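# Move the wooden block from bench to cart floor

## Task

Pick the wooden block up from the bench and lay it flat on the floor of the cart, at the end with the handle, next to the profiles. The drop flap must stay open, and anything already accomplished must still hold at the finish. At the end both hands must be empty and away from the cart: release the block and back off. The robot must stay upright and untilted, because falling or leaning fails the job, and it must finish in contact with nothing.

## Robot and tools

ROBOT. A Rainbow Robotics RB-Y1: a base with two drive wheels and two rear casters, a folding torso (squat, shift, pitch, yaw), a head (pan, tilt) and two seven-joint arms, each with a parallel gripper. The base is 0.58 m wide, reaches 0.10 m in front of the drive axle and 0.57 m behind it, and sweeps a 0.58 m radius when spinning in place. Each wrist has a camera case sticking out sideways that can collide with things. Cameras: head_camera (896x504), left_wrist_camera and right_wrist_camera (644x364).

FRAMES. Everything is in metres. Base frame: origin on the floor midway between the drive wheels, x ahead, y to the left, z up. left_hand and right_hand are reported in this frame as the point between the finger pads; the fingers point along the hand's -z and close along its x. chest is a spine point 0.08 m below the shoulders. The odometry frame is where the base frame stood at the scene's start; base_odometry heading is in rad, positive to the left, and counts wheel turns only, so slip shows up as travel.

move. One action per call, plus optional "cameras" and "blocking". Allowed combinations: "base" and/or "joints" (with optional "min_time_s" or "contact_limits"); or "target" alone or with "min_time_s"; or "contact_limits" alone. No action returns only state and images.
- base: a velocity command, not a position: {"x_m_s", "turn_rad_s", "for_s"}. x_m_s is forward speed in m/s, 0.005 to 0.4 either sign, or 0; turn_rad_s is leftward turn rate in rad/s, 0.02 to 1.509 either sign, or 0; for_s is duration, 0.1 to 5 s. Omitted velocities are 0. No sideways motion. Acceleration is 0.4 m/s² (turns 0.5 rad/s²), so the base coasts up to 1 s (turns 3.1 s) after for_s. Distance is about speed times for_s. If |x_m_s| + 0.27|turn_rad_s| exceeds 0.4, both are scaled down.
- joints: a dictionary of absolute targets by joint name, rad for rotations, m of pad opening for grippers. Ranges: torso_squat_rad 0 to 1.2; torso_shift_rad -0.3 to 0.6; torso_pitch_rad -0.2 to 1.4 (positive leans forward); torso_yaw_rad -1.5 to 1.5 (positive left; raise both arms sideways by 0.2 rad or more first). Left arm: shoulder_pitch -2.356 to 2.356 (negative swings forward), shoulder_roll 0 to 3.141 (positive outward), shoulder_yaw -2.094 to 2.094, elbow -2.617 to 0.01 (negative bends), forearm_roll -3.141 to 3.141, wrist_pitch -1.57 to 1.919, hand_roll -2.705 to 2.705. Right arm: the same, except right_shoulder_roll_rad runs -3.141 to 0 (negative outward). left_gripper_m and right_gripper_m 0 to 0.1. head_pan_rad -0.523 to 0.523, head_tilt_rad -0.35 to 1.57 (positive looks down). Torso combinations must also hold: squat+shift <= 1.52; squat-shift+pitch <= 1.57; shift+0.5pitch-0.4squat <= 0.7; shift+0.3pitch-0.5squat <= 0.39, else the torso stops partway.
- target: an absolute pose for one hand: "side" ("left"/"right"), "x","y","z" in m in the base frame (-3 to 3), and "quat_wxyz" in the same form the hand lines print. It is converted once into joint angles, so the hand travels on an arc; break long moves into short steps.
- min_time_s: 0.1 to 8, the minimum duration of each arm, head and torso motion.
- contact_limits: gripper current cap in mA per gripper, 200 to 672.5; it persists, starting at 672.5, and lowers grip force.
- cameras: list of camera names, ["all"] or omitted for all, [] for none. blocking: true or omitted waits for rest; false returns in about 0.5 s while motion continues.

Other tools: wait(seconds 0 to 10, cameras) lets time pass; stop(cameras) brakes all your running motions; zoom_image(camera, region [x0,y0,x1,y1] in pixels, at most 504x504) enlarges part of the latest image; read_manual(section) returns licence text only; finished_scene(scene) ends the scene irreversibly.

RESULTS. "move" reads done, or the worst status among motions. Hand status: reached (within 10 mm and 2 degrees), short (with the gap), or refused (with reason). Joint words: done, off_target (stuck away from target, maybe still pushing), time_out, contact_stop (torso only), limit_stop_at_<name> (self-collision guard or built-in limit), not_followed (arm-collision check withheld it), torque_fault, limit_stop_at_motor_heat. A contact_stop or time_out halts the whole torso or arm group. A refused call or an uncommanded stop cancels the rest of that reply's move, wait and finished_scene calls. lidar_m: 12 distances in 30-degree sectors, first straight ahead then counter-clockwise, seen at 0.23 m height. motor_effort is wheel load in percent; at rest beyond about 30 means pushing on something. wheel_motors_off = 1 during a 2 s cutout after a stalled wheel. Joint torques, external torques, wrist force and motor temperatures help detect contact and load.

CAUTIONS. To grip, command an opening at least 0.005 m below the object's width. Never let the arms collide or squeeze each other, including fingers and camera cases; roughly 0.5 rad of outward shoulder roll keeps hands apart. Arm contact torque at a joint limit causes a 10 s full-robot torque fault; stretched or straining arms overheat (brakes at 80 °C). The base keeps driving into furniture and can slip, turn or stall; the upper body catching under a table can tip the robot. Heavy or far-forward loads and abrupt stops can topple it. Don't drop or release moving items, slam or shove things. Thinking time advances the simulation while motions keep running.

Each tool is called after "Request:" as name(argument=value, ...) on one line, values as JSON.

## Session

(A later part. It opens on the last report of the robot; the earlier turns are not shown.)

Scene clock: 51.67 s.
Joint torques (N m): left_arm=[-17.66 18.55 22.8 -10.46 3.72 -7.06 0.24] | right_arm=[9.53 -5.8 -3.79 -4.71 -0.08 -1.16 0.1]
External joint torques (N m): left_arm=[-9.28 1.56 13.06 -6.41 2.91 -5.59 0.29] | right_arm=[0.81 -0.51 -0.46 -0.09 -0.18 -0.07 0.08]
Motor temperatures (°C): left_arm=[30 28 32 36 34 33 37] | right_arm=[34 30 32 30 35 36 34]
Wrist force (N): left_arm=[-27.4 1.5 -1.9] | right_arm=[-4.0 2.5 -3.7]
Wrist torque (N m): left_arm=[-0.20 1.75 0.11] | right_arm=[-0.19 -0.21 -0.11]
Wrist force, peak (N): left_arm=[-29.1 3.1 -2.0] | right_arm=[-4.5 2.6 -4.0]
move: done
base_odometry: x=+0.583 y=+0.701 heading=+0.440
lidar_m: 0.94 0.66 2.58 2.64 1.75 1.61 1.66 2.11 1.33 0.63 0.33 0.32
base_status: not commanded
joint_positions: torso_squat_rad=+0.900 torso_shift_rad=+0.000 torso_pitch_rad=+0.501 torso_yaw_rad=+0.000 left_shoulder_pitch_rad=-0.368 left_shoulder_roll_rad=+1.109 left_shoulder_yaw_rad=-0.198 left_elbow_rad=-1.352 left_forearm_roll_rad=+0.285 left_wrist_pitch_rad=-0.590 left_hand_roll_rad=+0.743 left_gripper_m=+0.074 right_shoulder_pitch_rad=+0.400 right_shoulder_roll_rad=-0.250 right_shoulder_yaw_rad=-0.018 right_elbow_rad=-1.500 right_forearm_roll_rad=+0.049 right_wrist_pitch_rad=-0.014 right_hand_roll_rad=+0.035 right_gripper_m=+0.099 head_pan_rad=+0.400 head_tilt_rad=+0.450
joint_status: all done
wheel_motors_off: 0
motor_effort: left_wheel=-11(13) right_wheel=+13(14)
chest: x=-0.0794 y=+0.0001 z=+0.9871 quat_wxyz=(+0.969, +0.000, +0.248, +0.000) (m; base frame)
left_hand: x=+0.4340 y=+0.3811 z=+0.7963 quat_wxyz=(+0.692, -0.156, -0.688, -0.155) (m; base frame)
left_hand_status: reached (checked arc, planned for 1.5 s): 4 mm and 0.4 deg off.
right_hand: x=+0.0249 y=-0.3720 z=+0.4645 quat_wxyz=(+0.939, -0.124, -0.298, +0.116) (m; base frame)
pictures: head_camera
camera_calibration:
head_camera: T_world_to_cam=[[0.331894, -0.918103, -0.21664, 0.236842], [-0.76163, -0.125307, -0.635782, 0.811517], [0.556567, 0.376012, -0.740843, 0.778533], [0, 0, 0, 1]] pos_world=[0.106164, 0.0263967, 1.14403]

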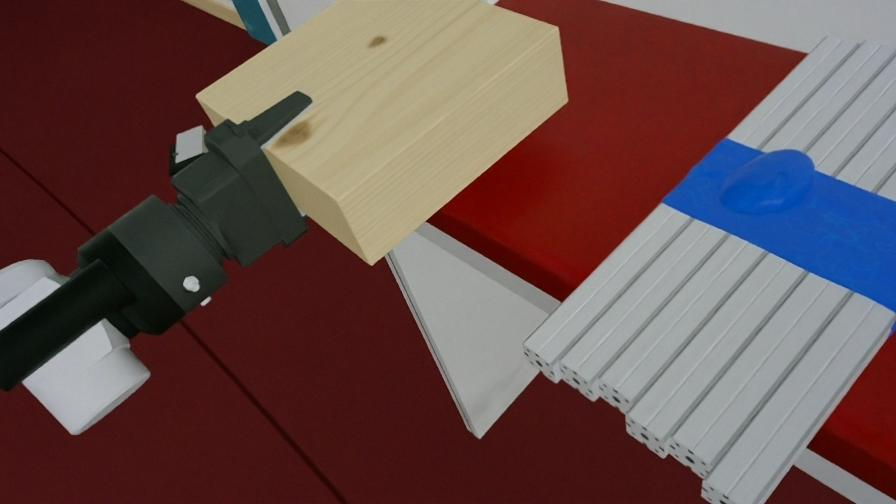

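Request:
move(target={"side":"left","x":0.41,"y":0.393,"z":0.85,"quat_wxyz":[0.690,-0.154,-0.690,-0.154]}, min_time_s=1.5, cameras=["head_camera"])

Scene clock: 54.43 s.
Joint torques (N m): left_arm=[-15.1 17.21 24.28 -8.76 3.3 -6.87 0.32] | right_arm=[9.13 -5.84 -3.48 -4.55 0.02 -1.01 0.1]
External joint torques (N m): left_arm=[-8.66 1.04 13.63 -5.35 2.57 -5.4 0.37] | right_arm=[0.41 -0.55 -0.15 0.07 -0.08 0.07 0.07]
Motor temperatures (°C): left_arm=[31 28 32 36 34 33 37] | right_arm=[34 30 32 30 35 36 34]
Wrist force (N): left_arm=[-27.6 2.3 -1.7] | right_arm=[-3.9 2.3 -4.1]
Wrist torque (N m): left_arm=[-0.26 1.77 0.04] | right_arm=[-0.15 -0.14 -0.09]
Wrist force, peak (N): left_arm=[-28.9 1.3 -2.8] | right_arm=[-4.3 3.4 -4.1]
move: done
base_odometry: x=+0.583 y=+0.701 heading=+0.440
lidar_m: 0.95 0.67 2.58 2.66 1.75 1.63 1.64 2.12 1.34 0.63 0.32 0.33
base_status: not commanded
joint_positions: torso_squat_rad=+0.900 torso_shift_rad=+0.000 torso_pitch_rad=+0.501 torso_yaw_rad=+0.000 left_shoulder_pitch_rad=-0.138 left_shoulder_roll_rad=+1.227 left_shoulder_yaw_rad=-0.014 left_elbow_rad=-1.580 left_forearm_roll_rad=+0.380 left_wrist_pitch_rad=-0.521 left_hand_roll_rad=+0.748 left_gripper_m=+0.074 right_shoulder_pitch_rad=+0.400 right_shoulder_roll_rad=-0.250 right_shoulder_yaw_rad=-0.018 right_elbow_rad=-1.500 right_forearm_roll_rad=+0.049 right_wrist_pitch_rad=-0.014 right_hand_roll_rad=+0.035 right_gripper_m=+0.099 head_pan_rad=+0.400 head_tilt_rad=+0.450
joint_status: all done
wheel_motors_off: 0
motor_effort: left_wheel=-12(12) right_wheel=+14(14)
chest: x=-0.0793 y=+0.0002 z=+0.9871 quat_wxyz=(+0.969, +0.000, +0.248, +0.000) (m; base frame)
left_hand: x=+0.4091 y=+0.3936 z=+0.8471 quat_wxyz=(+0.692, -0.154, -0.688, -0.154) (m; base frame)
left_hand_status: reached (checked arc, planned for 1.5 s): 3 mm and 0.4 deg off.
right_hand: x=+0.0249 y=-0.3720 z=+0.4645 quat_wxyz=(+0.939, -0.124, -0.298, +0.116) (m; base frame)
pictures: head_camera
camera_calibration:
head_camera: T_world_to_cam=[[0.331833, -0.918146, -0.216553, 0.236751], [-0.761671, -0.125338, -0.635726, 0.811459], [0.556547, 0.375897, -0.740916, 0.778621], [0, 0, 0, 1]] pos_world=[0.106163, 0.0263969, 1.14403]

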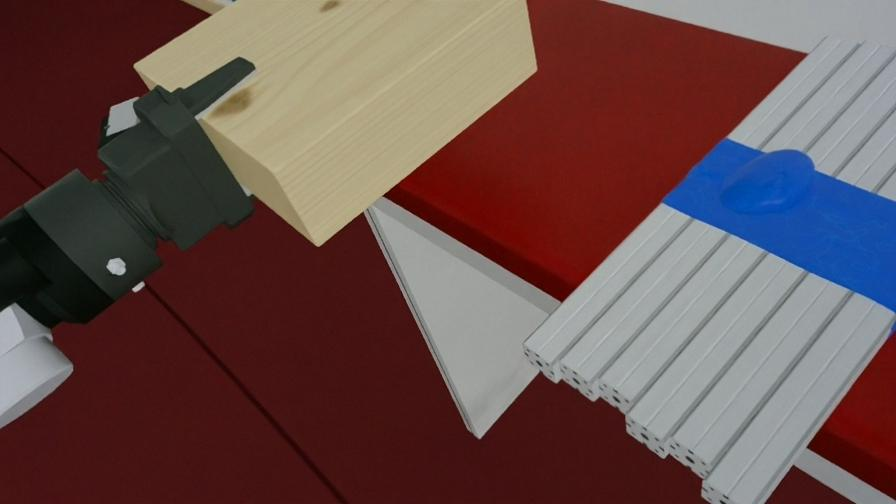

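Request:
move(base={"x_m_s":-0.25,"for_s":2.0}, cameras=[])

Request:
move(joints={"torso_pitch_rad":0.0,"torso_squat_rad":0.7}, cameras=[])

Request:
move(target={"side":"left","x":0.26,"y":0.30,"z":0.97,"quat_wxyz":[0.7071,0,-0.7071,0]}, min_time_s=2, cameras=["head_camera"])

Scene clock: 66.17 s.
Joint torques (N m): left_arm=[-16.13 16.79 24.12 -8.46 3.25 -7.2 0.3] | right_arm=[9.14 -5.54 -3.67 -4.66 0.1 -1.08 0.1]
External joint torques (N m): left_arm=[-9.69 0.62 13.47 -5.05 2.52 -5.73 0.35] | right_arm=[0.41 -0.25 -0.34 -0.04 -0.01 0 0.07]
Motor temperatures (°C): left_arm=[31 29 32 36 34 33 37] | right_arm=[34 30 32 30 35 36 34]
Wrist force (N): left_arm=[-27.3 1.6 -2.0] | right_arm=[-4.1 3.2 -4.0]
Wrist torque (N m): left_arm=[-0.29 1.80 0.08] | right_arm=[-0.26 -0.19 -0.09]
Wrist force, peak (N): left_arm=[-29.3 1.4 -2.0] | right_arm=[-4.8 2.8 -4.1]
move: done
base_odometry: x=+0.130 y=+0.488 heading=+0.439
lidar_m: 1.26 1.10 3.81 1.91 1.26 1.16 1.18 1.51 3.25 0.98 0.72 0.77
base_status: done (sent for 2 of 2 s)
joint_positions: torso_squat_rad=+0.900 torso_shift_rad=+0.000 torso_pitch_rad=+0.501 torso_yaw_rad=+0.000 left_shoulder_pitch_rad=-0.138 left_shoulder_roll_rad=+1.227 left_shoulder_yaw_rad=-0.014 left_elbow_rad=-1.580 left_forearm_roll_rad=+0.380 left_wrist_pitch_rad=-0.521 left_hand_roll_rad=+0.748 left_gripper_m=+0.074 right_shoulder_pitch_rad=+0.400 right_shoulder_roll_rad=-0.250 right_shoulder_yaw_rad=-0.018 right_elbow_rad=-1.500 right_forearm_roll_rad=+0.049 right_wrist_pitch_rad=-0.014 right_hand_roll_rad=+0.035 right_gripper_m=+0.099 head_pan_rad=+0.400 head_tilt_rad=+0.450
joint_status: not commanded
wheel_motors_off: 0
motor_effort: left_wheel=-12(31) right_wheel=+15(47)
chest: x=-0.0793 y=+0.0002 z=+0.9871 quat_wxyz=(+0.969, +0.000, +0.248, +0.000) (m; base frame)
left_hand: x=+0.4091 y=+0.3936 z=+0.8470 quat_wxyz=(+0.692, -0.154, -0.688, -0.153) (m; base frame)
right_hand: x=+0.0248 y=-0.3720 z=+0.4645 quat_wxyz=(+0.939, -0.124, -0.298, +0.116) (m; base frame)
pictures: none
No camera images: "cameras" was empty.

Scene clock: 68.63 s.
Joint torques (N m): left_arm=[-22.33 18.09 24.26 -7.19 3.4 -4.92 0.36] | right_arm=[-2.55 -6.49 -3.62 -8.82 0.06 -1.7 -0.08]
External joint torques (N m): left_arm=[-9.67 0.75 13.01 -3.7 2.59 -3.94 0.4] | right_arm=[0.12 -0.74 -0.4 -0.46 -0.12 -0.02 -0.12]
Motor temperatures (°C): left_arm=[31 29 32 36 34 33 37] | right_arm=[34 30 32 30 35 36 34]
Wrist force (N): left_arm=[-24.4 -3.7 10.4] | right_arm=[-6.2 3.3 -1.9]
Wrist torque (N m): left_arm=[-0.60 1.60 0.11] | right_arm=[-0.30 -0.32 -0.11]
Wrist force, peak (N): left_arm=[-29.7 1.5 -2.5] | right_arm=[-6.5 2.5 -2.4]
move: done
base_odometry: x=+0.130 y=+0.488 heading=+0.439
lidar_m: 1.25 1.09 3.81 1.91 1.27 1.17 1.18 1.52 3.24 1.00 0.73 0.77
base_status: not commanded
joint_positions: torso_squat_rad=+0.700 torso_shift_rad=+0.000 torso_pitch_rad=+0.001 torso_yaw_rad=+0.000 left_shoulder_pitch_rad=-0.138 left_shoulder_roll_rad=+1.228 left_shoulder_yaw_rad=-0.014 left_elbow_rad=-1.581 left_forearm_roll_rad=+0.380 left_wrist_pitch_rad=-0.521 left_hand_roll_rad=+0.748 left_gripper_m=+0.074 right_shoulder_pitch_rad=+0.400 right_shoulder_roll_rad=-0.250 right_shoulder_yaw_rad=-0.018 right_elbow_rad=-1.500 right_forearm_roll_rad=+0.049 right_wrist_pitch_rad=-0.014 right_hand_roll_rad=+0.035 right_gripper_m=+0.099 head_pan_rad=+0.400 head_tilt_rad=+0.450
joint_status: all done
wheel_motors_off: 0
motor_effort: left_wheel=-12(14) right_wheel=+14(16)
chest: x=-0.2277 y=+0.0002 z=+1.1253 quat_wxyz=(+1.000, +0.000, +0.000, +0.000) (m; base frame)
left_hand: x=+0.2679 y=+0.3936 z=+1.2368 quat_wxyz=(+0.500, -0.111, -0.838, -0.187) (m; base frame)
right_hand: x=+0.1143 y=-0.3719 z=+0.7167 quat_wxyz=(+0.836, -0.149, -0.521, +0.082) (m; base frame)
pictures: none
No camera images: "cameras" was empty.

Scene clock: 70.97 s.
Joint torques (N m): left_arm=[-20.89 5.47 10 -22.17 -0.59 -9.25 -0.1] | right_arm=[-2.66 -6.17 -3.77 -8.74 0.09 -1.78 0.01]
External joint torques (N m): left_arm=[-11.2 0.14 6.01 -11.93 -0.48 -7.37 -0.04] | right_arm=[0.01 -0.42 -0.55 -0.38 -0.09 -0.1 -0.03]
Motor temperatures (°C): left_arm=[31 29 32 36 34 34 37] | right_arm=[34 30 32 30 35 36 34]
Wrist force (N): left_arm=[-27.5 1.9 -2.3] | right_arm=[-6.1 3.1 -1.4]
Wrist torque (N m): left_arm=[-0.22 1.76 0.04] | right_arm=[-0.28 -0.34 -0.13]
Wrist force, peak (N): left_arm=[-30.0 2.1 -1.1] | right_arm=[-6.7 3.3 -2.0]
move: done
base_odometry: x=+0.130 y=+0.488 heading=+0.439
lidar_m: 1.25 1.09 3.82 1.90 1.28 1.16 1.19 1.52 3.25 0.99 0.74 0.76
base_status: not commanded
joint_positions: torso_squat_rad=+0.700 torso_shift_rad=+0.000 torso_pitch_rad=+0.001 torso_yaw_rad=+0.000 left_shoulder_pitch_rad=+0.112 left_shoulder_roll_rad=+0.331 left_shoulder_yaw_rad=-0.006 left_elbow_rad=-1.913 left_forearm_roll_rad=-0.006 left_wrist_pitch_rad=+0.239 left_hand_roll_rad=+0.336 left_gripper_m=+0.074 right_shoulder_pitch_rad=+0.400 right_shoulder_roll_rad=-0.250 right_shoulder_yaw_rad=-0.018 right_elbow_rad=-1.500 right_forearm_roll_rad=+0.049 right_wrist_pitch_rad=-0.014 right_hand_roll_rad=+0.035 right_gripper_m=+0.099 head_pan_rad=+0.400 head_tilt_rad=+0.450
joint_status: all done
wheel_motors_off: 0
motor_effort: left_wheel=-13(14) right_wheel=+13(16)
chest: x=-0.2277 y=+0.0002 z=+1.1253 quat_wxyz=(+1.000, +0.000, +0.000, +0.000) (m; base frame)
left_hand: x=+0.2591 y=+0.3002 z=+0.9664 quat_wxyz=(+0.711, +0.000, -0.704, +0.000) (m; base frame)
left_hand_status: reached (checked arc, planned for 2.0 s): 4 mm and 0.6 deg off.
right_hand: x=+0.1144 y=-0.3719 z=+0.7167 quat_wxyz=(+0.836, -0.149, -0.521, +0.082) (m; base frame)
pictures: head_camera
camera_calibration:
head_camera: T_world_to_cam=[[0.395178, -0.918088, -0.0308119, 0.121352], [-0.363486, -0.125477, -0.923111, 1.20045], [0.84363, 0.375993, -0.383298, 0.626461], [0, 0, 0, 1]] pos_world=[-0.140109, 0.0264963, 1.35201]

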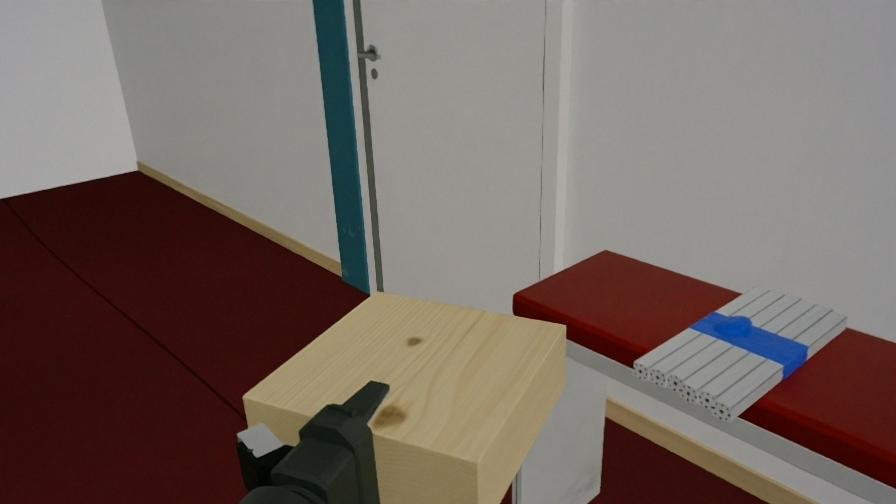

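Request:
move(base={"turn_rad_s":-0.7,"for_s":2.87}, joints={"torso_squat_rad":0.4}, cameras=[])

Request:
move(base={"x_m_s":0.35,"for_s":2.4}, cameras=[])

Request:
move(base={"turn_rad_s":0.7,"for_s":2.24}, joints={"head_pan_rad":0.1,"head_tilt_rad":0.75}, cameras=["head_camera"])

Scene clock: 77.50 s.
Joint torques (N m): left_arm=[-20.63 5.2 9.39 -21.69 -0.71 -9.21 -0.1] | right_arm=[-2.39 -6.22 -3.65 -8.69 0.09 -1.69 0.05]
External joint torques (N m): left_arm=[-10.95 -0.13 5.4 -11.45 -0.61 -7.33 -0.04] | right_arm=[0.27 -0.47 -0.43 -0.33 -0.09 -0.02 0.01]
Motor temperatures (°C): left_arm=[31 28 32 37 34 34 37] | right_arm=[34 30 32 30 35 36 34]
Wrist force (N): left_arm=[-27.1 1.9 -2.0] | right_arm=[-6.2 2.4 -1.3]
Wrist torque (N m): left_arm=[-0.32 1.75 0.05] | right_arm=[-0.19 -0.31 -0.09]
Wrist force, peak (N): left_arm=[-28.9 2.8 -2.0] | right_arm=[-6.7 3.1 -1.6]
move: done
base_odometry: x=+0.130 y=+0.488 heading=-1.567
lidar_m: 4.01 0.91 0.73 0.78 1.15 1.10 4.78 1.77 1.25 1.18 1.19 1.60
base_status: done (sent for 2.87 of 2.87 s)
joint_positions: torso_squat_rad=+0.400 torso_shift_rad=+0.000 torso_pitch_rad=+0.001 torso_yaw_rad=+0.000 left_shoulder_pitch_rad=+0.112 left_shoulder_roll_rad=+0.331 left_shoulder_yaw_rad=-0.006 left_elbow_rad=-1.913 left_forearm_roll_rad=-0.006 left_wrist_pitch_rad=+0.239 left_hand_roll_rad=+0.336 left_gripper_m=+0.074 right_shoulder_pitch_rad=+0.400 right_shoulder_roll_rad=-0.250 right_shoulder_yaw_rad=-0.018 right_elbow_rad=-1.500 right_forearm_roll_rad=+0.049 right_wrist_pitch_rad=-0.014 right_hand_roll_rad=+0.035 right_gripper_m=+0.099 head_pan_rad=+0.400 head_tilt_rad=+0.450
joint_status: all done
wheel_motors_off: 0
motor_effort: left_wheel=+18(54) right_wheel=+6(53)
chest: x=-0.2276 y=+0.0003 z=+1.2347 quat_wxyz=(+1.000, +0.000, +0.000, +0.000) (m; base frame)
left_hand: x=+0.2591 y=+0.3004 z=+1.0758 quat_wxyz=(+0.711, +0.000, -0.704, +0.000) (m; base frame)
right_hand: x=+0.1144 y=-0.3719 z=+0.8260 quat_wxyz=(+0.836, -0.149, -0.521, +0.082) (m; base frame)
pictures: none
No camera images: "cameras" was empty.

Scene clock: 81.13 s.
Joint torques (N m): left_arm=[-19.94 5.11 9.2 -21.81 -0.67 -9.18 -0.23] | right_arm=[-2.47 -6.36 -3.49 -8.71 0.09 -1.8 -0.09]
External joint torques (N m): left_arm=[-10.25 -0.21 5.2 -11.57 -0.56 -7.29 -0.17] | right_arm=[0.19 -0.62 -0.26 -0.36 -0.09 -0.13 -0.13]
Motor temperatures (°C): left_arm=[31 28 32 37 34 34 37] | right_arm=[34 30 32 30 35 36 34]
Wrist force (N): left_arm=[-27.3 1.7 -2.1] | right_arm=[-6.1 2.8 -1.7]
Wrist torque (N m): left_arm=[-0.25 1.81 0.06] | right_arm=[-0.24 -0.33 -0.11]
Wrist force, peak (N): left_arm=[-28.4 2.6 -4.6] | right_arm=[-6.6 3.2 -1.3]
move: done
base_odometry: x=+0.133 y=-0.352 heading=-1.568
lidar_m: 3.84 0.94 0.67 0.63 0.65 1.19 4.86 1.71 1.21 1.14 1.16 1.53
base_status: done (sent for 2.4 of 2.4 s)
joint_positions: torso_squat_rad=+0.400 torso_shift_rad=+0.000 torso_pitch_rad=+0.001 torso_yaw_rad=+0.000 left_shoulder_pitch_rad=+0.112 left_shoulder_roll_rad=+0.331 left_shoulder_yaw_rad=-0.006 left_elbow_rad=-1.913 left_forearm_roll_rad=-0.006 left_wrist_pitch_rad=+0.239 left_hand_roll_rad=+0.336 left_gripper_m=+0.074 right_shoulder_pitch_rad=+0.400 right_shoulder_roll_rad=-0.250 right_shoulder_yaw_rad=-0.018 right_elbow_rad=-1.500 right_forearm_roll_rad=+0.049 right_wrist_pitch_rad=-0.014 right_hand_roll_rad=+0.035 right_gripper_m=+0.099 head_pan_rad=+0.400 head_tilt_rad=+0.450
joint_status: not commanded
wheel_motors_off: 0
motor_effort: left_wheel=-10(49) right_wheel=+10(45)
chest: x=-0.2275 y=+0.0003 z=+1.2347 quat_wxyz=(+1.000, +0.000, +0.000, +0.000) (m; base frame)
left_hand: x=+0.2592 y=+0.3003 z=+1.0759 quat_wxyz=(+0.710, +0.000, -0.704, +0.000) (m; base frame)
right_hand: x=+0.1144 y=-0.3719 z=+0.8260 quat_wxyz=(+0.836, -0.148, -0.521, +0.082) (m; base frame)
pictures: none
No camera images: "cameras" was empty.

Scene clock: 85.13 s.
Joint torques (N m): left_arm=[-20.17 5.16 9.04 -21.72 -0.65 -9.23 -0.18] | right_arm=[-2.26 -6.31 -3.28 -9.01 0.09 -1.7 0.11]
External joint torques (N m): left_arm=[-10.48 -0.17 5.05 -11.47 -0.54 -7.35 -0.12] | right_arm=[0.4 -0.57 -0.06 -0.65 -0.09 -0.02 0.07]
Motor temperatures (°C): left_arm=[31 28 32 37 34 35 37] | right_arm=[34 30 32 30 35 36 34]
Wrist force (N): left_arm=[-27.2 2.2 -2.4] | right_arm=[-6.5 2.7 -1.4]
Wrist torque (N m): left_arm=[-0.14 1.76 0.05] | right_arm=[-0.25 -0.37 -0.11]
Wrist force, peak (N): left_arm=[-28.4 2.5 -2.3] | right_arm=[-6.6 3.0 -1.9]
move: done
base_odometry: x=+0.133 y=-0.352 heading=-0.005
lidar_m: 0.63 0.67 1.20 4.90 1.69 1.19 1.13 1.18 1.58 3.92 0.95 0.67
base_status: done (sent for 2.23 of 2.23 s)
joint_positions: torso_squat_rad=+0.400 torso_shift_rad=+0.000 torso_pitch_rad=+0.001 torso_yaw_rad=+0.000 left_shoulder_pitch_rad=+0.112 left_shoulder_roll_rad=+0.331 left_shoulder_yaw_rad=-0.006 left_elbow_rad=-1.913 left_forearm_roll_rad=-0.006 left_wrist_pitch_rad=+0.239 left_hand_roll_rad=+0.336 left_gripper_m=+0.074 right_shoulder_pitch_rad=+0.400 right_shoulder_roll_rad=-0.250 right_shoulder_yaw_rad=-0.018 right_elbow_rad=-1.500 right_forearm_roll_rad=+0.049 right_wrist_pitch_rad=-0.014 right_hand_roll_rad=+0.035 right_gripper_m=+0.099 head_pan_rad=+0.100 head_tilt_rad=+0.750
joint_status: all done
wheel_motors_off: 0
motor_effort: left_wheel=+4(44) right_wheel=+19(41)
chest: x=-0.2275 y=+0.0002 z=+1.2347 quat_wxyz=(+1.000, +0.000, +0.000, +0.000) (m; base frame)
left_hand: x=+0.2592 y=+0.3003 z=+1.0759 quat_wxyz=(+0.710, +0.000, -0.704, +0.000) (m; base frame)
right_hand: x=+0.1144 y=-0.3719 z=+0.8260 quat_wxyz=(+0.836, -0.148, -0.521, +0.082) (m; base frame)
pictures: head_camera
camera_calibration:
head_camera: T_world_to_cam=[[0.0969517, -0.994801, -0.0311757, 0.0639516], [-0.638807, -0.0381759, -0.768419, 1.02294], [0.763234, 0.0944149, -0.639187, 1.01891], [0, 0, 0, 1]] pos_world=[-0.1304, 0.00647099, 1.43932]

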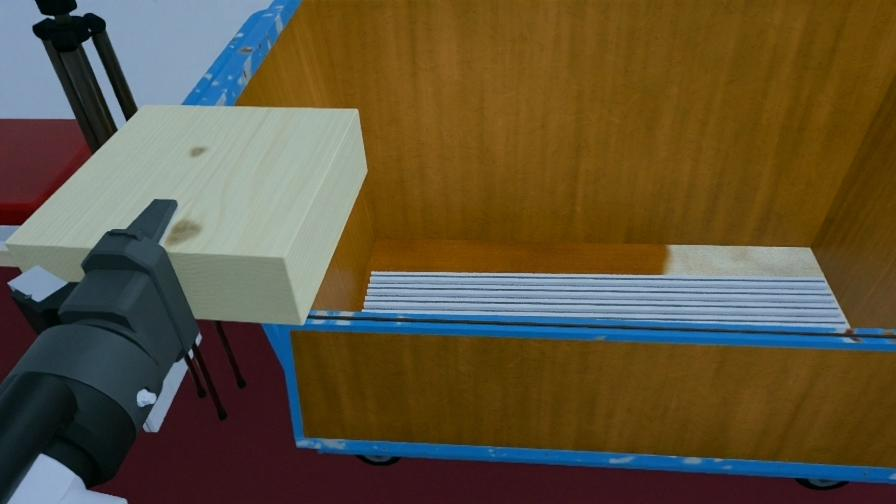

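Request:
move(base={"x_m_s":0.25,"for_s":1.65}, joints={"head_pan_rad":-0.1,"head_tilt_rad":1.05,"torso_squat_rad":0.3}, cameras=["head_camera"])

Scene clock: 91.70 s.
Joint torques (N m): left_arm=[-20.03 5.15 8.94 -21.68 -0.62 -9.13 -0.13] | right_arm=[-2.54 -6.08 -3.37 -9.01 0.1 -1.76 -0.02]
External joint torques (N m): left_arm=[-10.35 -0.18 4.95 -11.44 -0.51 -7.24 -0.07] | right_arm=[0.12 -0.33 -0.14 -0.66 -0.08 -0.09 -0.06]
Motor temperatures (°C): left_arm=[31 28 32 38 34 35 37] | right_arm=[34 30 32 31 35 36 34]
Wrist force (N): left_arm=[-27.9 1.3 -2.3] | right_arm=[-5.6 3.1 -1.5]
Wrist torque (N m): left_arm=[-0.21 1.71 0.04] | right_arm=[-0.31 -0.29 -0.14]
Wrist force, peak (N): left_arm=[-29.6 1.7 -0.9] | right_arm=[-6.4 3.4 -2.2]
move: done
base_odometry: x=+0.549 y=-0.354 heading=-0.005
lidar_m: 0.21 0.22 0.29 1.68 2.28 1.64 1.54 1.60 2.15 4.63 0.35 0.23
base_status: done (sent for 1.67 of 1.67 s)
joint_positions: torso_squat_rad=+0.300 torso_shift_rad=+0.000 torso_pitch_rad=+0.001 torso_yaw_rad=+0.000 left_shoulder_pitch_rad=+0.112 left_shoulder_roll_rad=+0.331 left_shoulder_yaw_rad=-0.006 left_elbow_rad=-1.913 left_forearm_roll_rad=-0.006 left_wrist_pitch_rad=+0.239 left_hand_roll_rad=+0.336 left_gripper_m=+0.074 right_shoulder_pitch_rad=+0.400 right_shoulder_roll_rad=-0.250 right_shoulder_yaw_rad=-0.018 right_elbow_rad=-1.500 right_forearm_roll_rad=+0.049 right_wrist_pitch_rad=-0.014 right_hand_roll_rad=+0.035 right_gripper_m=+0.099 head_pan_rad=-0.100 head_tilt_rad=+1.050
joint_status: all done
wheel_motors_off: 0
motor_effort: left_wheel=+10(45) right_wheel=-9(48)
chest: x=-0.2275 y=+0.0003 z=+1.2587 quat_wxyz=(+1.000, +0.000, +0.000, +0.000) (m; base frame)
left_hand: x=+0.2592 y=+0.3003 z=+1.0999 quat_wxyz=(+0.710, +0.000, -0.704, +0.000) (m; base frame)
right_hand: x=+0.1144 y=-0.3719 z=+0.8500 quat_wxyz=(+0.836, -0.148, -0.521, +0.082) (m; base frame)
pictures: head_camera
camera_calibration:
head_camera: T_world_to_cam=[[-0.111789, -0.993318, -0.0286946, 0.018322], [-0.831185, 0.109291, -0.545149, 0.676199], [0.544642, -0.0370913, -0.837848, 1.27914], [0, 0, 0, 1]] pos_world=[-0.132581, -0.0082577, 1.44088]

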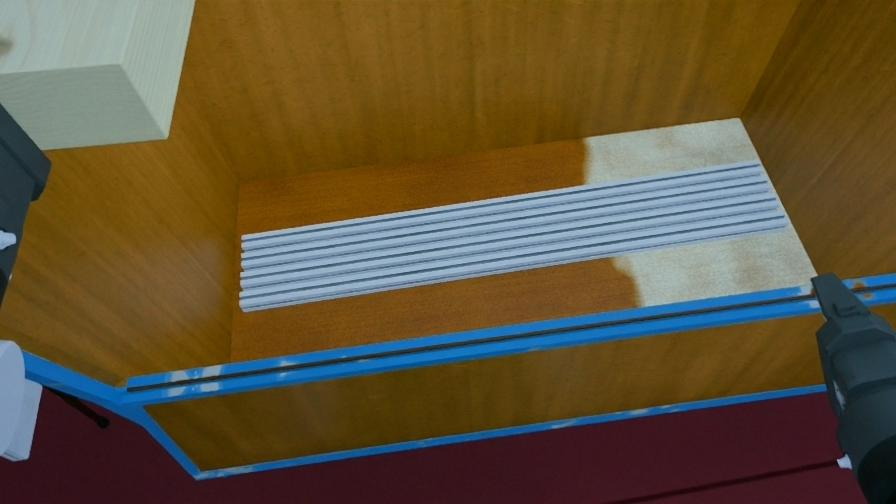

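Request:
move(target={"side":"left","x":0.28,"y":0.19,"z":1.12,"quat_wxyz":[0.7071,0,-0.7071,0]}, min_time_s=1.5, cameras=[])

Request:
move(joints={"torso_pitch_rad":0.4,"torso_squat_rad":0.45,"head_tilt_rad":0.8,"right_shoulder_roll_rad":-0.5,"head_pan_rad":0}, cameras=[])

Request:
move(target={"side":"left","x":0.29,"y":0.19,"z":1.0,"quat_wxyz":[0.7071,0,-0.7071,0]}, min_time_s=1.5, cameras=["head_camera"])

Scene clock: 119.13 s.
Joint torques (N m): left_arm=[-22.24 -2.21 0.69 -22.86 -1.01 -9.16 -0.24] | right_arm=[-2.67 -6.01 -3.53 -8.96 0 -1.73 0.04]
External joint torques (N m): left_arm=[-11.08 -1.2 0.71 -12.18 -0.87 -7.23 -0.18] | right_arm=[-0.01 -0.27 -0.3 -0.6 -0.18 -0.06 0]
Motor temperatures (°C): left_arm=[31 28 32 39 34 35 37] | right_arm=[34 30 32 31 35 36 34]
Wrist force (N): left_arm=[-27.0 1.6 -2.7] | right_arm=[-6.1 2.6 -1.5]
Wrist torque (N m): left_arm=[-0.22 1.82 0.05] | right_arm=[-0.24 -0.33 -0.13]
Wrist force, peak (N): left_arm=[-28.6 1.7 -2.3] | right_arm=[-6.8 3.3 -1.5]
move: done
base_odometry: x=+0.549 y=-0.354 heading=-0.005
lidar_m: 0.22 0.22 0.32 1.67 2.30 1.64 1.55 1.61 2.13 4.62 0.34 0.23
base_status: not commanded
joint_positions: torso_squat_rad=+0.300 torso_shift_rad=+0.000 torso_pitch_rad=+0.001 torso_yaw_rad=+0.000 left_shoulder_pitch_rad=+0.018 left_shoulder_roll_rad=+0.000 left_shoulder_yaw_rad=-0.109 left_elbow_rad=-1.930 left_forearm_roll_rad=-0.280 left_wrist_pitch_rad=+0.364 left_hand_roll_rad=+0.260 left_gripper_m=+0.074 right_shoulder_pitch_rad=+0.400 right_shoulder_roll_rad=-0.250 right_shoulder_yaw_rad=-0.018 right_elbow_rad=-1.500 right_forearm_roll_rad=+0.049 right_wrist_pitch_rad=-0.014 right_hand_roll_rad=+0.035 right_gripper_m=+0.099 head_pan_rad=-0.100 head_tilt_rad=+1.050
joint_status: all done
wheel_motors_off: 0
motor_effort: left_wheel=+10(11) right_wheel=-10(14)
chest: x=-0.2275 y=+0.0002 z=+1.2587 quat_wxyz=(+1.000, +0.000, +0.000, +0.000) (m; base frame)
left_hand: x=+0.2794 y=+0.1904 z=+1.1168 quat_wxyz=(+0.710, -0.001, -0.704, -0.002) (m; base frame)
left_hand_status: reached (checked arc, planned for 1.5 s): 3 mm and 0.6 deg off.
right_hand: x=+0.1144 y=-0.3719 z=+0.8500 quat_wxyz=(+0.836, -0.148, -0.521, +0.082) (m; base frame)
pictures: none
No camera images: "cameras" was empty.

Scene clock: 121.27 s.
Joint torques (N m): left_arm=[-14.2 -2.35 0.2 -22.17 -0.97 -8.9 -0.17] | right_arm=[6.9 -7.84 -5.27 -5.01 0.03 -1.03 0.02]
External joint torques (N m): left_arm=[-9.81 -1.46 0.59 -11.64 -0.84 -7.09 -0.12] | right_arm=[0.58 0.79 -0.04 -0.35 -0.06 0.02 0]
Motor temperatures (°C): left_arm=[31 28 32 39 34 35 37] | right_arm=[34 30 32 31 35 36 34]
Wrist force (N): left_arm=[-25.0 2.2 -12.7] | right_arm=[-4.0 3.7 -3.5]
Wrist torque (N m): left_arm=[-0.30 1.62 0.10] | right_arm=[-0.28 -0.21 -0.14]
Wrist force, peak (N): left_arm=[-27.5 2.2 -12.4] | right_arm=[-6.0 4.4 -1.5]
move: done
base_odometry: x=+0.549 y=-0.354 heading=-0.005
lidar_m: 0.21 0.23 0.31 1.68 2.30 1.62 1.54 1.62 2.14 4.61 0.33 0.24
base_status: not commanded
joint_positions: torso_squat_rad=+0.450 torso_shift_rad=+0.000 torso_pitch_rad=+0.401 torso_yaw_rad=+0.000 left_shoulder_pitch_rad=+0.017 left_shoulder_roll_rad=+0.000 left_shoulder_yaw_rad=-0.109 left_elbow_rad=-1.931 left_forearm_roll_rad=-0.280 left_wrist_pitch_rad=+0.364 left_hand_roll_rad=+0.260 left_gripper_m=+0.074 right_shoulder_pitch_rad=+0.400 right_shoulder_roll_rad=-0.500 right_shoulder_yaw_rad=-0.018 right_elbow_rad=-1.500 right_forearm_roll_rad=+0.049 right_wrist_pitch_rad=-0.014 right_hand_roll_rad=+0.035 right_gripper_m=+0.099 head_pan_rad=+0.000 head_tilt_rad=+0.800
joint_status: all done
wheel_motors_off: 0
motor_effort: left_wheel=+9(13) right_wheel=-11(12)
chest: x=-0.1070 y=+0.0002 z=+1.1957 quat_wxyz=(+0.980, +0.000, +0.199, +0.000) (m; base frame)
left_hand: x=+0.3048 y=+0.1902 z=+0.8679 quat_wxyz=(+0.836, -0.002, -0.549, -0.002) (m; base frame)
right_hand: x=+0.0631 y=-0.4498 z=+0.7156 quat_wxyz=(+0.901, -0.178, -0.328, +0.222) (m; base frame)
pictures: none
No camera images: "cameras" was empty.

Scene clock: 123.10 s.
Joint torques (N m): left_arm=[-10.41 -2.54 -0.99 -22.94 -0.78 -6.7 0.19] | right_arm=[6.57 -7.94 -5.41 -4.6 0.01 -0.98 0.01]
External joint torques (N m): left_arm=[-8.08 -1.58 -0.45 -12.14 -0.71 -5.32 0.24] | right_arm=[0.24 0.7 -0.18 0.06 -0.08 0.08 -0.01]
Motor temperatures (°C): left_arm=[31 28 32 39 34 35 37] | right_arm=[34 30 32 31 35 36 34]
Wrist force (N): left_arm=[-27.7 2.3 -2.2] | right_arm=[-3.6 3.6 -3.8]
Wrist torque (N m): left_arm=[-0.22 1.72 0.05] | right_arm=[-0.27 -0.13 -0.10]
Wrist force, peak (N): left_arm=[-26.8 2.8 -13.9] | right_arm=[-4.0 4.1 -4.1]
move: done
base_odometry: x=+0.549 y=-0.354 heading=-0.005
lidar_m: 0.21 0.22 0.32 1.68 2.30 1.61 1.54 1.61 2.15 4.62 0.34 0.23
base_status: not commanded
joint_positions: torso_squat_rad=+0.450 torso_shift_rad=+0.000 torso_pitch_rad=+0.401 torso_yaw_rad=+0.000 left_shoulder_pitch_rad=+0.174 left_shoulder_roll_rad=+0.000 left_shoulder_yaw_rad=-0.162 left_elbow_rad=-2.183 left_forearm_roll_rad=-0.869 left_wrist_pitch_rad=+0.099 left_hand_roll_rad=+0.808 left_gripper_m=+0.074 right_shoulder_pitch_rad=+0.400 right_shoulder_roll_rad=-0.500 right_shoulder_yaw_rad=-0.018 right_elbow_rad=-1.500 right_forearm_roll_rad=+0.049 right_wrist_pitch_rad=-0.014 right_hand_roll_rad=+0.035 right_gripper_m=+0.099 head_pan_rad=+0.000 head_tilt_rad=+0.800
joint_status: all done
wheel_motors_off: 0
motor_effort: left_wheel=+9(10) right_wheel=-10(12)
chest: x=-0.1070 y=+0.0002 z=+1.1957 quat_wxyz=(+0.980, +0.000, +0.199, +0.000) (m; base frame)
left_hand: x=+0.2895 y=+0.1907 z=+0.9978 quat_wxyz=(+0.713, -0.003, -0.701, -0.004) (m; base frame)
left_hand_status: reached (checked arc, planned for 1.5 s): 2 mm and 1.1 deg off.
right_hand: x=+0.0631 y=-0.4498 z=+0.7156 quat_wxyz=(+0.901, -0.178, -0.328, +0.222) (m; base frame)
pictures: head_camera
camera_calibration:
head_camera: T_world_to_cam=[[-0.0163307, -0.999508, -0.0267854, 0.0358114], [-0.910031, 0.0259561, -0.413728, 0.611023], [0.414219, 0.017619, -0.910007, 1.19669], [0, 0, 0, 1]] pos_world=[0.0609404, -0.00115063, 1.34276]

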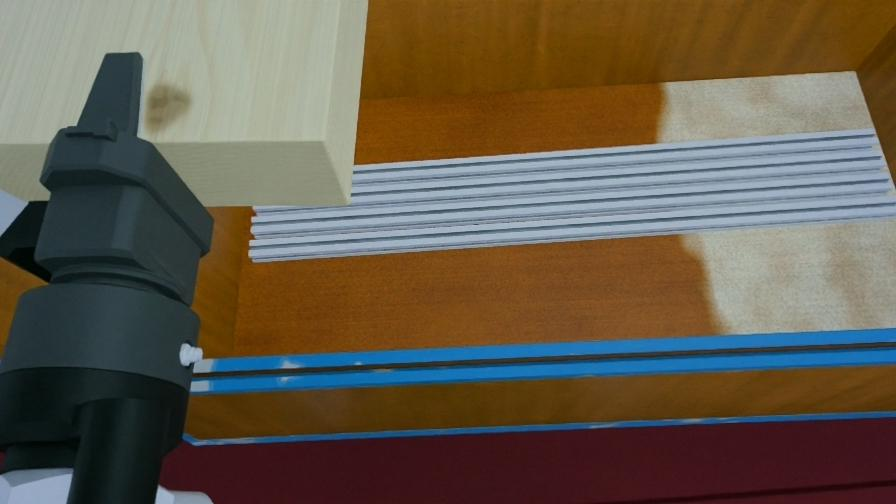

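Request:
move(base={"turn_rad_s":0.03,"for_s":0.8}, cameras=[])

Request:
move(target={"side":"right","x":0.388,"y":-0.15,"z":0.998,"quat_wxyz":[0.5,0.5,-0.5,0.5]}, min_time_s=2, cameras=["head_camera","right_wrist_camera"])

Scene clock: 132.37 s.
Joint torques (N m): left_arm=[-11.05 -2.34 -0.9 -22.92 -0.74 -6.69 0.28] | right_arm=[6.99 -7.93 -5.05 -4.91 -0.01 -1.03 0.02]
External joint torques (N m): left_arm=[-8.73 -1.38 -0.37 -12.12 -0.67 -5.31 0.33] | right_arm=[0.66 0.7 0.18 -0.25 -0.1 0.03 0]
Motor temperatures (°C): left_arm=[31 28 32 40 34 35 37] | right_arm=[34 30 32 31 35 36 34]
Wrist force (N): left_arm=[-27.4 1.8 -2.6] | right_arm=[-4.1 3.9 -3.6]
Wrist torque (N m): left_arm=[-0.26 1.74 0.11] | right_arm=[-0.29 -0.23 -0.11]
Wrist force, peak (N): left_arm=[-28.4 2.5 -2.4] | right_arm=[-4.1 4.0 -4.0]
move: done
base_odometry: x=+0.549 y=-0.354 heading=+0.017
lidar_m: 0.21 0.22 0.31 1.66 2.24 1.62 1.55 1.62 2.19 4.24 0.33 0.23
base_status: done (sent for 0.8 of 0.8 s)
joint_positions: torso_squat_rad=+0.450 torso_shift_rad=+0.000 torso_pitch_rad=+0.401 torso_yaw_rad=+0.000 left_shoulder_pitch_rad=+0.174 left_shoulder_roll_rad=+0.000 left_shoulder_yaw_rad=-0.162 left_elbow_rad=-2.183 left_forearm_roll_rad=-0.869 left_wrist_pitch_rad=+0.099 left_hand_roll_rad=+0.808 left_gripper_m=+0.074 right_shoulder_pitch_rad=+0.400 right_shoulder_roll_rad=-0.500 right_shoulder_yaw_rad=-0.018 right_elbow_rad=-1.500 right_forearm_roll_rad=+0.049 right_wrist_pitch_rad=-0.014 right_hand_roll_rad=+0.035 right_gripper_m=+0.099 head_pan_rad=+0.000 head_tilt_rad=+0.800
joint_status: not commanded
wheel_motors_off: 0
motor_effort: left_wheel=-24(38) right_wheel=+19(35)
chest: x=-0.1070 y=+0.0002 z=+1.1957 quat_wxyz=(+0.980, +0.000, +0.199, +0.000) (m; base frame)
left_hand: x=+0.2895 y=+0.1906 z=+0.9977 quat_wxyz=(+0.713, -0.003, -0.701, -0.004) (m; base frame)
right_hand: x=+0.0631 y=-0.4498 z=+0.7156 quat_wxyz=(+0.901, -0.178, -0.328, +0.222) (m; base frame)
pictures: none
No camera images: "cameras" was empty.

Scene clock: 134.73 s.
Joint torques (N m): left_arm=[-11.14 -2.19 -0.68 -22.99 -0.86 -6.77 0.25] | right_arm=[-19.52 -11.8 -3.57 0.11 -1.95 -0.78 0.29]
External joint torques (N m): left_arm=[-8.82 -1.23 -0.14 -12.19 -0.79 -5.4 0.3] | right_arm=[0.12 -0.1 0.98 0.14 -0.27 0.18 0.24]
Motor temperatures (°C): left_arm=[31 28 32 40 34 35 37] | right_arm=[34 30 32 31 35 36 34]
Wrist force (N): left_arm=[-28.1 2.3 -2.2] | right_arm=[-7.3 0.7 0.7]
Wrist torque (N m): left_arm=[-0.30 1.72 0.06] | right_arm=[-0.19 -0.39 -0.10]
Wrist force, peak (N): left_arm=[-28.5 2.1 -2.7] | right_arm=[-7.8 1.4 1.1]
move: short
base_odometry: x=+0.549 y=-0.354 heading=+0.017
lidar_m: 0.22 0.23 0.31 1.66 2.24 1.61 1.55 1.62 2.19 4.25 0.34 0.23
base_status: not commanded
joint_positions: torso_squat_rad=+0.450 torso_shift_rad=+0.000 torso_pitch_rad=+0.401 torso_yaw_rad=+0.000 left_shoulder_pitch_rad=+0.174 left_shoulder_roll_rad=+0.000 left_shoulder_yaw_rad=-0.162 left_elbow_rad=-2.183 left_forearm_roll_rad=-0.869 left_wrist_pitch_rad=+0.099 left_hand_roll_rad=+0.808 left_gripper_m=+0.074 right_shoulder_pitch_rad=-1.276 right_shoulder_roll_rad=-0.750 right_shoulder_yaw_rad=+1.167 right_elbow_rad=-0.362 right_forearm_roll_rad=+0.024 right_wrist_pitch_rad=-1.570 right_hand_roll_rad=-1.046 right_gripper_m=+0.099 head_pan_rad=+0.000 head_tilt_rad=+0.800
joint_status: all done
wheel_motors_off: 0
motor_effort: left_wheel=-23(24) right_wheel=+17(21)
chest: x=-0.1071 y=+0.0002 z=+1.1957 quat_wxyz=(+0.980, +0.000, +0.199, +0.000) (m; base frame)
left_hand: x=+0.2894 y=+0.1906 z=+0.9977 quat_wxyz=(+0.713, -0.003, -0.701, -0.004) (m; base frame)
right_hand: x=+0.3876 y=-0.1498 z=+0.9985 quat_wxyz=(+0.539, +0.460, -0.510, +0.489) (m; base frame)
right_hand_status: short (checked arc, as near as the solve gets, planned for 2.0 s): 1 mm and 6.6 deg off. The place is met; only the turn is off.
pictures: head_camera, right_wrist_camera
camera_calibration:
head_camera: T_world_to_cam=[[-0.0163306, -0.999508, -0.026791, 0.0359188], [-0.909976, 0.0259606, -0.413847, 0.611177], [0.414339, 0.0176208, -0.909952, 1.19661], [0, 0, 0, 1]] pos_world=[0.0609403, -0.00105062, 1.34276]
right_wrist_camera: T_world_to_cam=[[0.0287858, -0.0347411, -0.998982, 0.979878], [-0.907539, -0.419809, -0.0115513, 0.327483], [-0.41898, 0.906947, -0.0436135, 0.413992], [0, 0, 0, 1]] pos_world=[0.442452, -0.203947, 1.00072]

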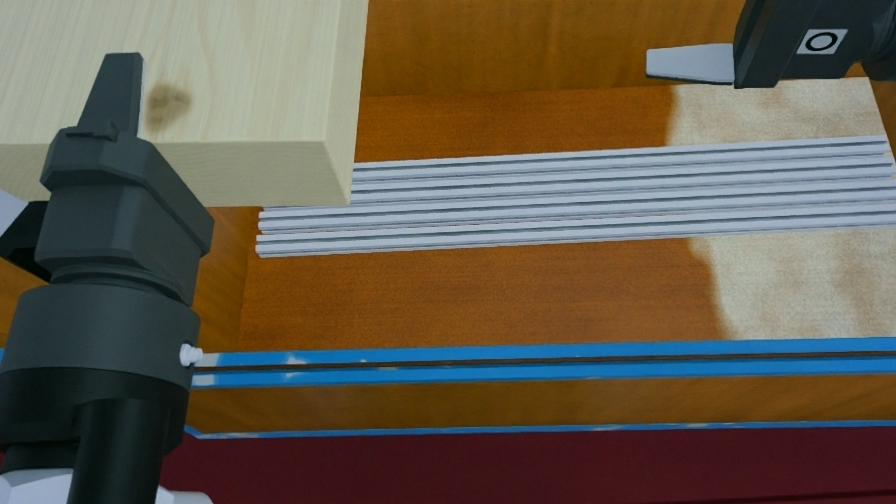

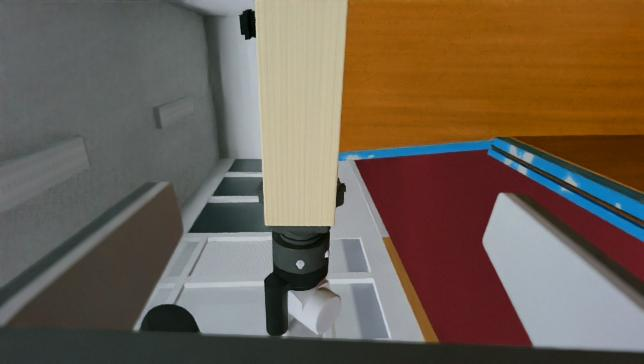

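Request:
move(joints={"right_forearm_roll_rad":-3.117,"right_wrist_pitch_rad":1.6,"right_hand_roll_rad":2.095}, min_time_s=2.5, cameras=[])

Request:
move(target={"side":"right","x":0.388,"y":-0.05,"z":0.998,"quat_wxyz":[0.5,0.5,-0.5,0.5]}, min_time_s=1.5, cameras=["head_camera","right_wrist_camera"])

Scene clock: 142.80 s.
Joint torques (N m): left_arm=[-11.12 -2.55 -0.5 -22.77 -0.85 -6.78 0.28] | right_arm=[-19.65 -11.33 -4.06 0.34 -1.61 0.88 -0.29]
External joint torques (N m): left_arm=[-8.79 -1.59 0.04 -11.98 -0.78 -5.4 0.33] | right_arm=[-0.15 0.32 0.42 0.36 0.04 -0.08 -0.34]
Motor temperatures (°C): left_arm=[31 28 32 40 34 35 37] | right_arm=[34 30 32 30 35 36 34]
Wrist force (N): left_arm=[-27.9 1.7 -2.4] | right_arm=[-7.1 0.0 -0.3]
Wrist torque (N m): left_arm=[-0.29 1.72 0.06] | right_arm=[-0.11 -0.42 -0.12]
Wrist force, peak (N): left_arm=[-28.6 1.9 -3.0] | right_arm=[-7.8 1.0 1.1]
move: done
base_odometry: x=+0.549 y=-0.354 heading=+0.017
lidar_m: 0.22 0.23 0.32 1.67 2.24 1.62 1.54 1.63 2.20 4.24 0.32 0.22
base_status: not commanded
joint_positions: torso_squat_rad=+0.450 torso_shift_rad=+0.000 torso_pitch_rad=+0.401 torso_yaw_rad=+0.000 left_shoulder_pitch_rad=+0.174 left_shoulder_roll_rad=+0.000 left_shoulder_yaw_rad=-0.162 left_elbow_rad=-2.183 left_forearm_roll_rad=-0.869 left_wrist_pitch_rad=+0.099 left_hand_roll_rad=+0.808 left_gripper_m=+0.074 right_shoulder_pitch_rad=-1.276 right_shoulder_roll_rad=-0.750 right_shoulder_yaw_rad=+1.167 right_elbow_rad=-0.362 right_forearm_roll_rad=-3.117 right_wrist_pitch_rad=+1.600 right_hand_roll_rad=+2.095 right_gripper_m=+0.099 head_pan_rad=+0.000 head_tilt_rad=+0.800
joint_status: all done
wheel_motors_off: 0
motor_effort: left_wheel=-23(24) right_wheel=+19(19)
chest: x=-0.1071 y=+0.0002 z=+1.1957 quat_wxyz=(+0.980, +0.000, +0.199, +0.000) (m; base frame)
left_hand: x=+0.2894 y=+0.1906 z=+0.9977 quat_wxyz=(+0.713, -0.003, -0.701, -0.004) (m; base frame)
right_hand: x=+0.3815 y=-0.1491 z=+1.0017 quat_wxyz=(+0.529, +0.470, -0.507, +0.492) (m; base frame)
pictures: none
No camera images: "cameras" was empty.

Scene clock: 144.63 s.
Joint torques (N m): left_arm=[-11.12 -2.43 -0.43 -22.83 -0.71 -6.82 0.24] | right_arm=[-23.07 -7.52 -2.58 0.08 -1.51 0.91 -0.12]
External joint torques (N m): left_arm=[-8.79 -1.47 0.11 -12.04 -0.63 -5.45 0.29] | right_arm=[-1.85 1.25 1.28 0.79 0.15 -0.05 -0.17]
Motor temperatures (°C): left_arm=[31 28 32 40 34 35 37] | right_arm=[34 30 32 30 35 36 34]
Wrist force (N): left_arm=[-27.3 1.4 -1.8] | right_arm=[-7.3 0.1 0.9]
Wrist torque (N m): left_arm=[-0.23 1.71 0.05] | right_arm=[-0.07 -0.43 -0.17]
Wrist force, peak (N): left_arm=[-28.3 2.2 -2.8] | right_arm=[-8.0 0.9 1.5]
move: done
base_odometry: x=+0.549 y=-0.354 heading=+0.017
lidar_m: 0.22 0.23 0.31 1.68 2.23 1.61 1.54 1.61 2.19 4.25 0.33 0.24
base_status: not commanded
joint_positions: torso_squat_rad=+0.450 torso_shift_rad=+0.000 torso_pitch_rad=+0.401 torso_yaw_rad=+0.000 left_shoulder_pitch_rad=+0.174 left_shoulder_roll_rad=+0.000 left_shoulder_yaw_rad=-0.162 left_elbow_rad=-2.183 left_forearm_roll_rad=-0.869 left_wrist_pitch_rad=+0.099 left_hand_roll_rad=+0.808 left_gripper_m=+0.074 right_shoulder_pitch_rad=-1.362 right_shoulder_roll_rad=-0.531 right_shoulder_yaw_rad=+1.179 right_elbow_rad=-0.267 right_forearm_roll_rad=-3.103 right_wrist_pitch_rad=+1.525 right_hand_roll_rad=+2.095 right_gripper_m=+0.099 head_pan_rad=+0.000 head_tilt_rad=+0.800
joint_status: all done
wheel_motors_off: 0
motor_effort: left_wheel=-23(24) right_wheel=+19(20)
chest: x=-0.1071 y=+0.0002 z=+1.1957 quat_wxyz=(+0.980, +0.000, +0.199, +0.000) (m; base frame)
left_hand: x=+0.2894 y=+0.1906 z=+0.9977 quat_wxyz=(+0.713, -0.003, -0.701, -0.004) (m; base frame)
right_hand: x=+0.3876 y=-0.0501 z=+0.9982 quat_wxyz=(+0.507, +0.493, -0.502, +0.498) (m; base frame)
right_hand_status: reached (checked arc, as near as the solve gets, planned for 1.5 s): 0 mm and 1.2 deg off.
pictures: head_camera, right_wrist_camera
camera_calibration:
head_camera: T_world_to_cam=[[-0.0163306, -0.999508, -0.026791, 0.0359188], [-0.909976, 0.0259606, -0.413847, 0.611177], [0.414339, 0.0176208, -0.909952, 1.19661], [0, 0, 0, 1]] pos_world=[0.0609403, -0.00105062, 1.34276]
right_wrist_camera: T_world_to_cam=[[0.0292553, 0.0152097, -0.999456, 0.985821], [-0.87064, -0.490816, -0.0329539, 0.372805], [-0.49105, 0.871131, -0.00111676, 0.307263], [0, 0, 0, 1]] pos_world=[0.44662, -0.0996813, 0.997913]

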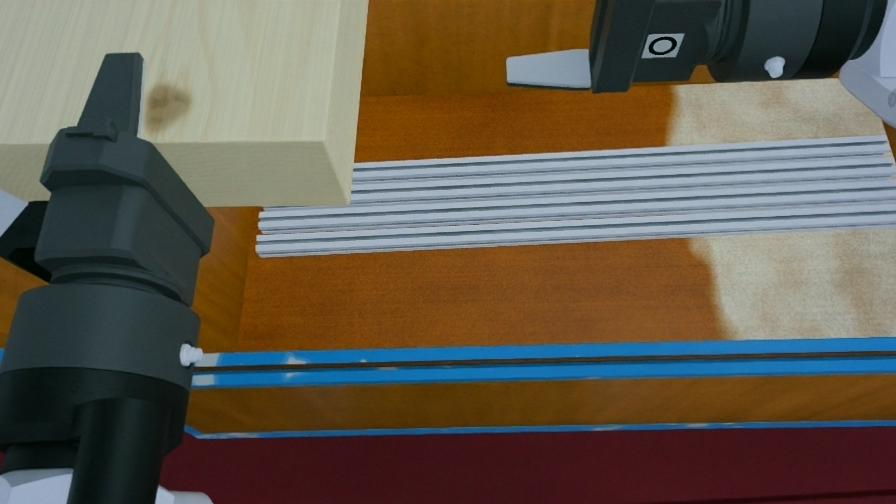

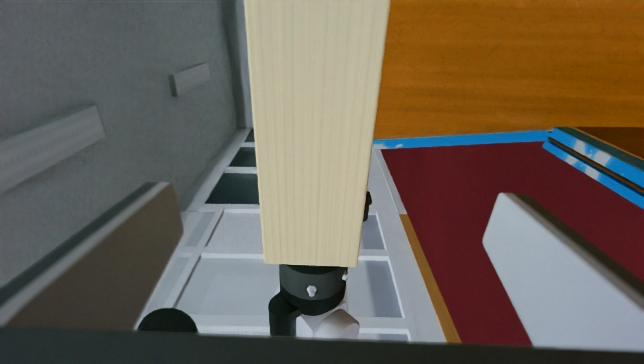

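Request:
move(target={"side":"right","x":0.388,"y":0.02,"z":1.006,"quat_wxyz":[0.5,0.5,-0.5,0.5]}, cameras=["right_wrist_camera"])

Request:
move(target={"side":"right","x":0.388,"y":0.06,"z":1.006,"quat_wxyz":[0.5,0.5,-0.5,0.5]}, cameras=["right_wrist_camera","head_camera"])

Scene clock: 148.27 s.
Joint torques (N m): left_arm=[-11.06 -2.43 -0.45 -23.06 -0.86 -6.82 0.23] | right_arm=[-22.55 -8.55 -3.54 -0.96 -1.75 1.17 -0.19]
External joint torques (N m): left_arm=[-8.73 -1.46 0.08 -12.26 -0.79 -5.44 0.28] | right_arm=[-0.56 -1.33 0.74 0.43 -0.1 0.23 -0.24]
Motor temperatures (°C): left_arm=[31 28 32 40 34 35 37] | right_arm=[34 30 32 30 35 36 34]
Wrist force (N): left_arm=[-27.6 1.6 -2.8] | right_arm=[-7.3 0.5 1.0]
Wrist torque (N m): left_arm=[-0.24 1.68 0.07] | right_arm=[-0.12 -0.43 -0.11]
Wrist force, peak (N): left_arm=[-28.3 1.4 -2.7] | right_arm=[-8.0 0.8 2.6]
move: done
base_odometry: x=+0.549 y=-0.354 heading=+0.017
lidar_m: 0.21 0.23 0.32 1.68 2.25 1.61 1.55 1.62 2.19 4.24 0.32 0.23
base_status: not commanded
joint_positions: torso_squat_rad=+0.450 torso_shift_rad=+0.000 torso_pitch_rad=+0.401 torso_yaw_rad=+0.000 left_shoulder_pitch_rad=+0.174 left_shoulder_roll_rad=+0.000 left_shoulder_yaw_rad=-0.162 left_elbow_rad=-2.183 left_forearm_roll_rad=-0.869 left_wrist_pitch_rad=+0.099 left_hand_roll_rad=+0.808 left_gripper_m=+0.074 right_shoulder_pitch_rad=-1.409 right_shoulder_roll_rad=-0.436 right_shoulder_yaw_rad=+1.181 right_elbow_rad=-0.320 right_forearm_roll_rad=-3.100 right_wrist_pitch_rad=+1.395 right_hand_roll_rad=+2.081 right_gripper_m=+0.099 head_pan_rad=+0.000 head_tilt_rad=+0.800
joint_status: all done
wheel_motors_off: 0
motor_effort: left_wheel=-23(25) right_wheel=+17(21)
chest: x=-0.1071 y=+0.0002 z=+1.1957 quat_wxyz=(+0.980, +0.000, +0.199, +0.000) (m; base frame)
left_hand: x=+0.2894 y=+0.1907 z=+0.9977 quat_wxyz=(+0.713, -0.003, -0.701, -0.004) (m; base frame)
right_hand: x=+0.3879 y=+0.0200 z=+1.0061 quat_wxyz=(+0.498, +0.502, -0.499, +0.501) (m; base frame)
right_hand_status: reached (checked arc, planned for 0.4 s): 0 mm and 0.4 deg off.
pictures: right_wrist_camera
camera_calibration:
right_wrist_camera: T_world_to_cam=[[0.0287508, 0.0302127, -0.99913, 0.992162], [-0.858237, -0.511679, -0.0401692, 0.410665], [-0.512447, 0.858645, 0.0112185, 0.242546], [0, 0, 0, 1]] pos_world=[0.448215, -0.0281083, 1.00507]

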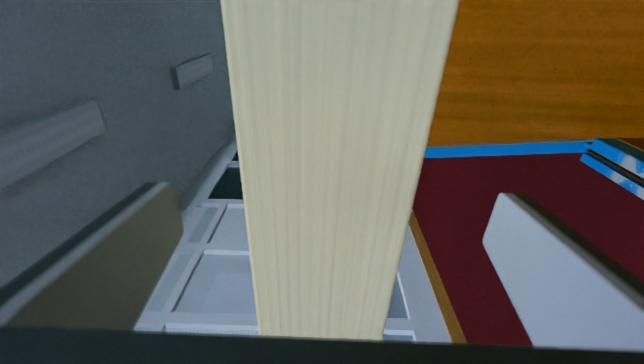

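Scene clock: 148.93 s.
Joint torques (N m): left_arm=[-10.96 -2.19 -0.38 -22.89 -0.74 -6.78 0.23] | right_arm=[-23.08 -6.83 -3.63 -1.49 -1.73 1.16 -0.23]
External joint torques (N m): left_arm=[-8.63 -1.23 0.16 -12.1 -0.67 -5.4 0.28] | right_arm=[-0.84 -0.53 0.68 0.23 -0.11 0.23 -0.28]
Motor temperatures (°C): left_arm=[31 28 32 40 34 35 37] | right_arm=[34 30 32 30 35 36 34]
Wrist force (N): left_arm=[-27.7 1.5 -1.8] | right_arm=[-6.5 0.7 0.8]
Wrist torque (N m): left_arm=[-0.24 1.72 0.11] | right_arm=[-0.18 -0.34 -0.13]
Wrist force, peak (N): left_arm=[-28.2 2.8 -2.4] | right_arm=[-7.7 -0.2 3.2]
move: done
base_odometry: x=+0.549 y=-0.354 heading=+0.018
lidar_m: 0.21 0.23 0.33 1.68 2.25 1.61 1.54 1.61 2.18 4.24 0.33 0.23
base_status: not commanded
joint_positions: torso_squat_rad=+0.450 torso_shift_rad=+0.000 torso_pitch_rad=+0.401 torso_yaw_rad=+0.000 left_shoulder_pitch_rad=+0.174 left_shoulder_roll_rad=+0.000 left_shoulder_yaw_rad=-0.162 left_elbow_rad=-2.183 left_forearm_roll_rad=-0.869 left_wrist_pitch_rad=+0.099 left_hand_roll_rad=+0.808 left_gripper_m=+0.074 right_shoulder_pitch_rad=-1.434 right_shoulder_roll_rad=-0.367 right_shoulder_yaw_rad=+1.182 right_elbow_rad=-0.325 right_forearm_roll_rad=-3.098 right_wrist_pitch_rad=+1.309 right_hand_roll_rad=+2.080 right_gripper_m=+0.099 head_pan_rad=+0.000 head_tilt_rad=+0.800
joint_status: all done
wheel_motors_off: 0
motor_effort: left_wheel=-22(24) right_wheel=+17(20)
chest: x=-0.1071 y=+0.0002 z=+1.1957 quat_wxyz=(+0.980, +0.000, +0.199, +0.000) (m; base frame)
left_hand: x=+0.2894 y=+0.1907 z=+0.9977 quat_wxyz=(+0.713, -0.003, -0.701, -0.004) (m; base frame)
right_hand: x=+0.3877 y=+0.0601 z=+1.0061 quat_wxyz=(+0.501, +0.499, -0.500, +0.500) (m; base frame)
right_hand_status: reached (checked arc, planned for 0.3 s): 0 mm and 0.1 deg off.
pictures: head_camera, right_wrist_camera
camera_calibration:
head_camera: T_world_to_cam=[[-0.0163306, -0.999508, -0.026791, 0.0359188], [-0.909976, 0.0259606, -0.413847, 0.611177], [0.414339, 0.0176208, -0.909952, 1.19661], [0, 0, 0, 1]] pos_world=[0.0609403, -0.00105062, 1.34276]
right_wrist_camera: T_world_to_cam=[[0.0288749, 0.0255527, -0.999256, 0.991386], [-0.86212, -0.505289, -0.0378333, 0.429807], [-0.50588, 0.862572, 0.0074393, 0.208997], [0, 0, 0, 1]] pos_world=[0.447647, 0.0115694, 1.00535]

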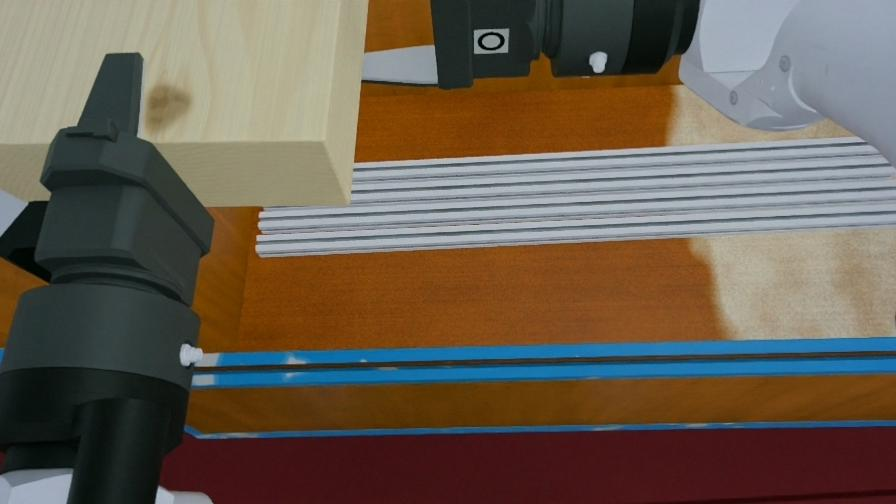

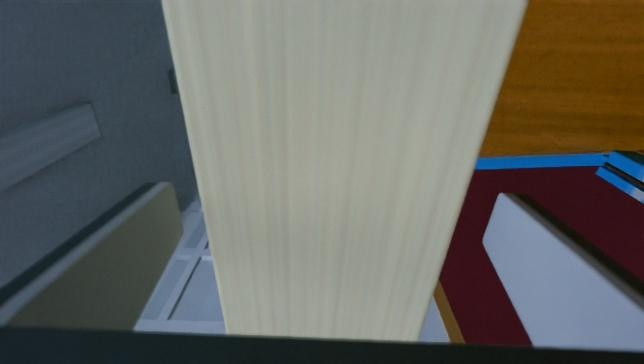

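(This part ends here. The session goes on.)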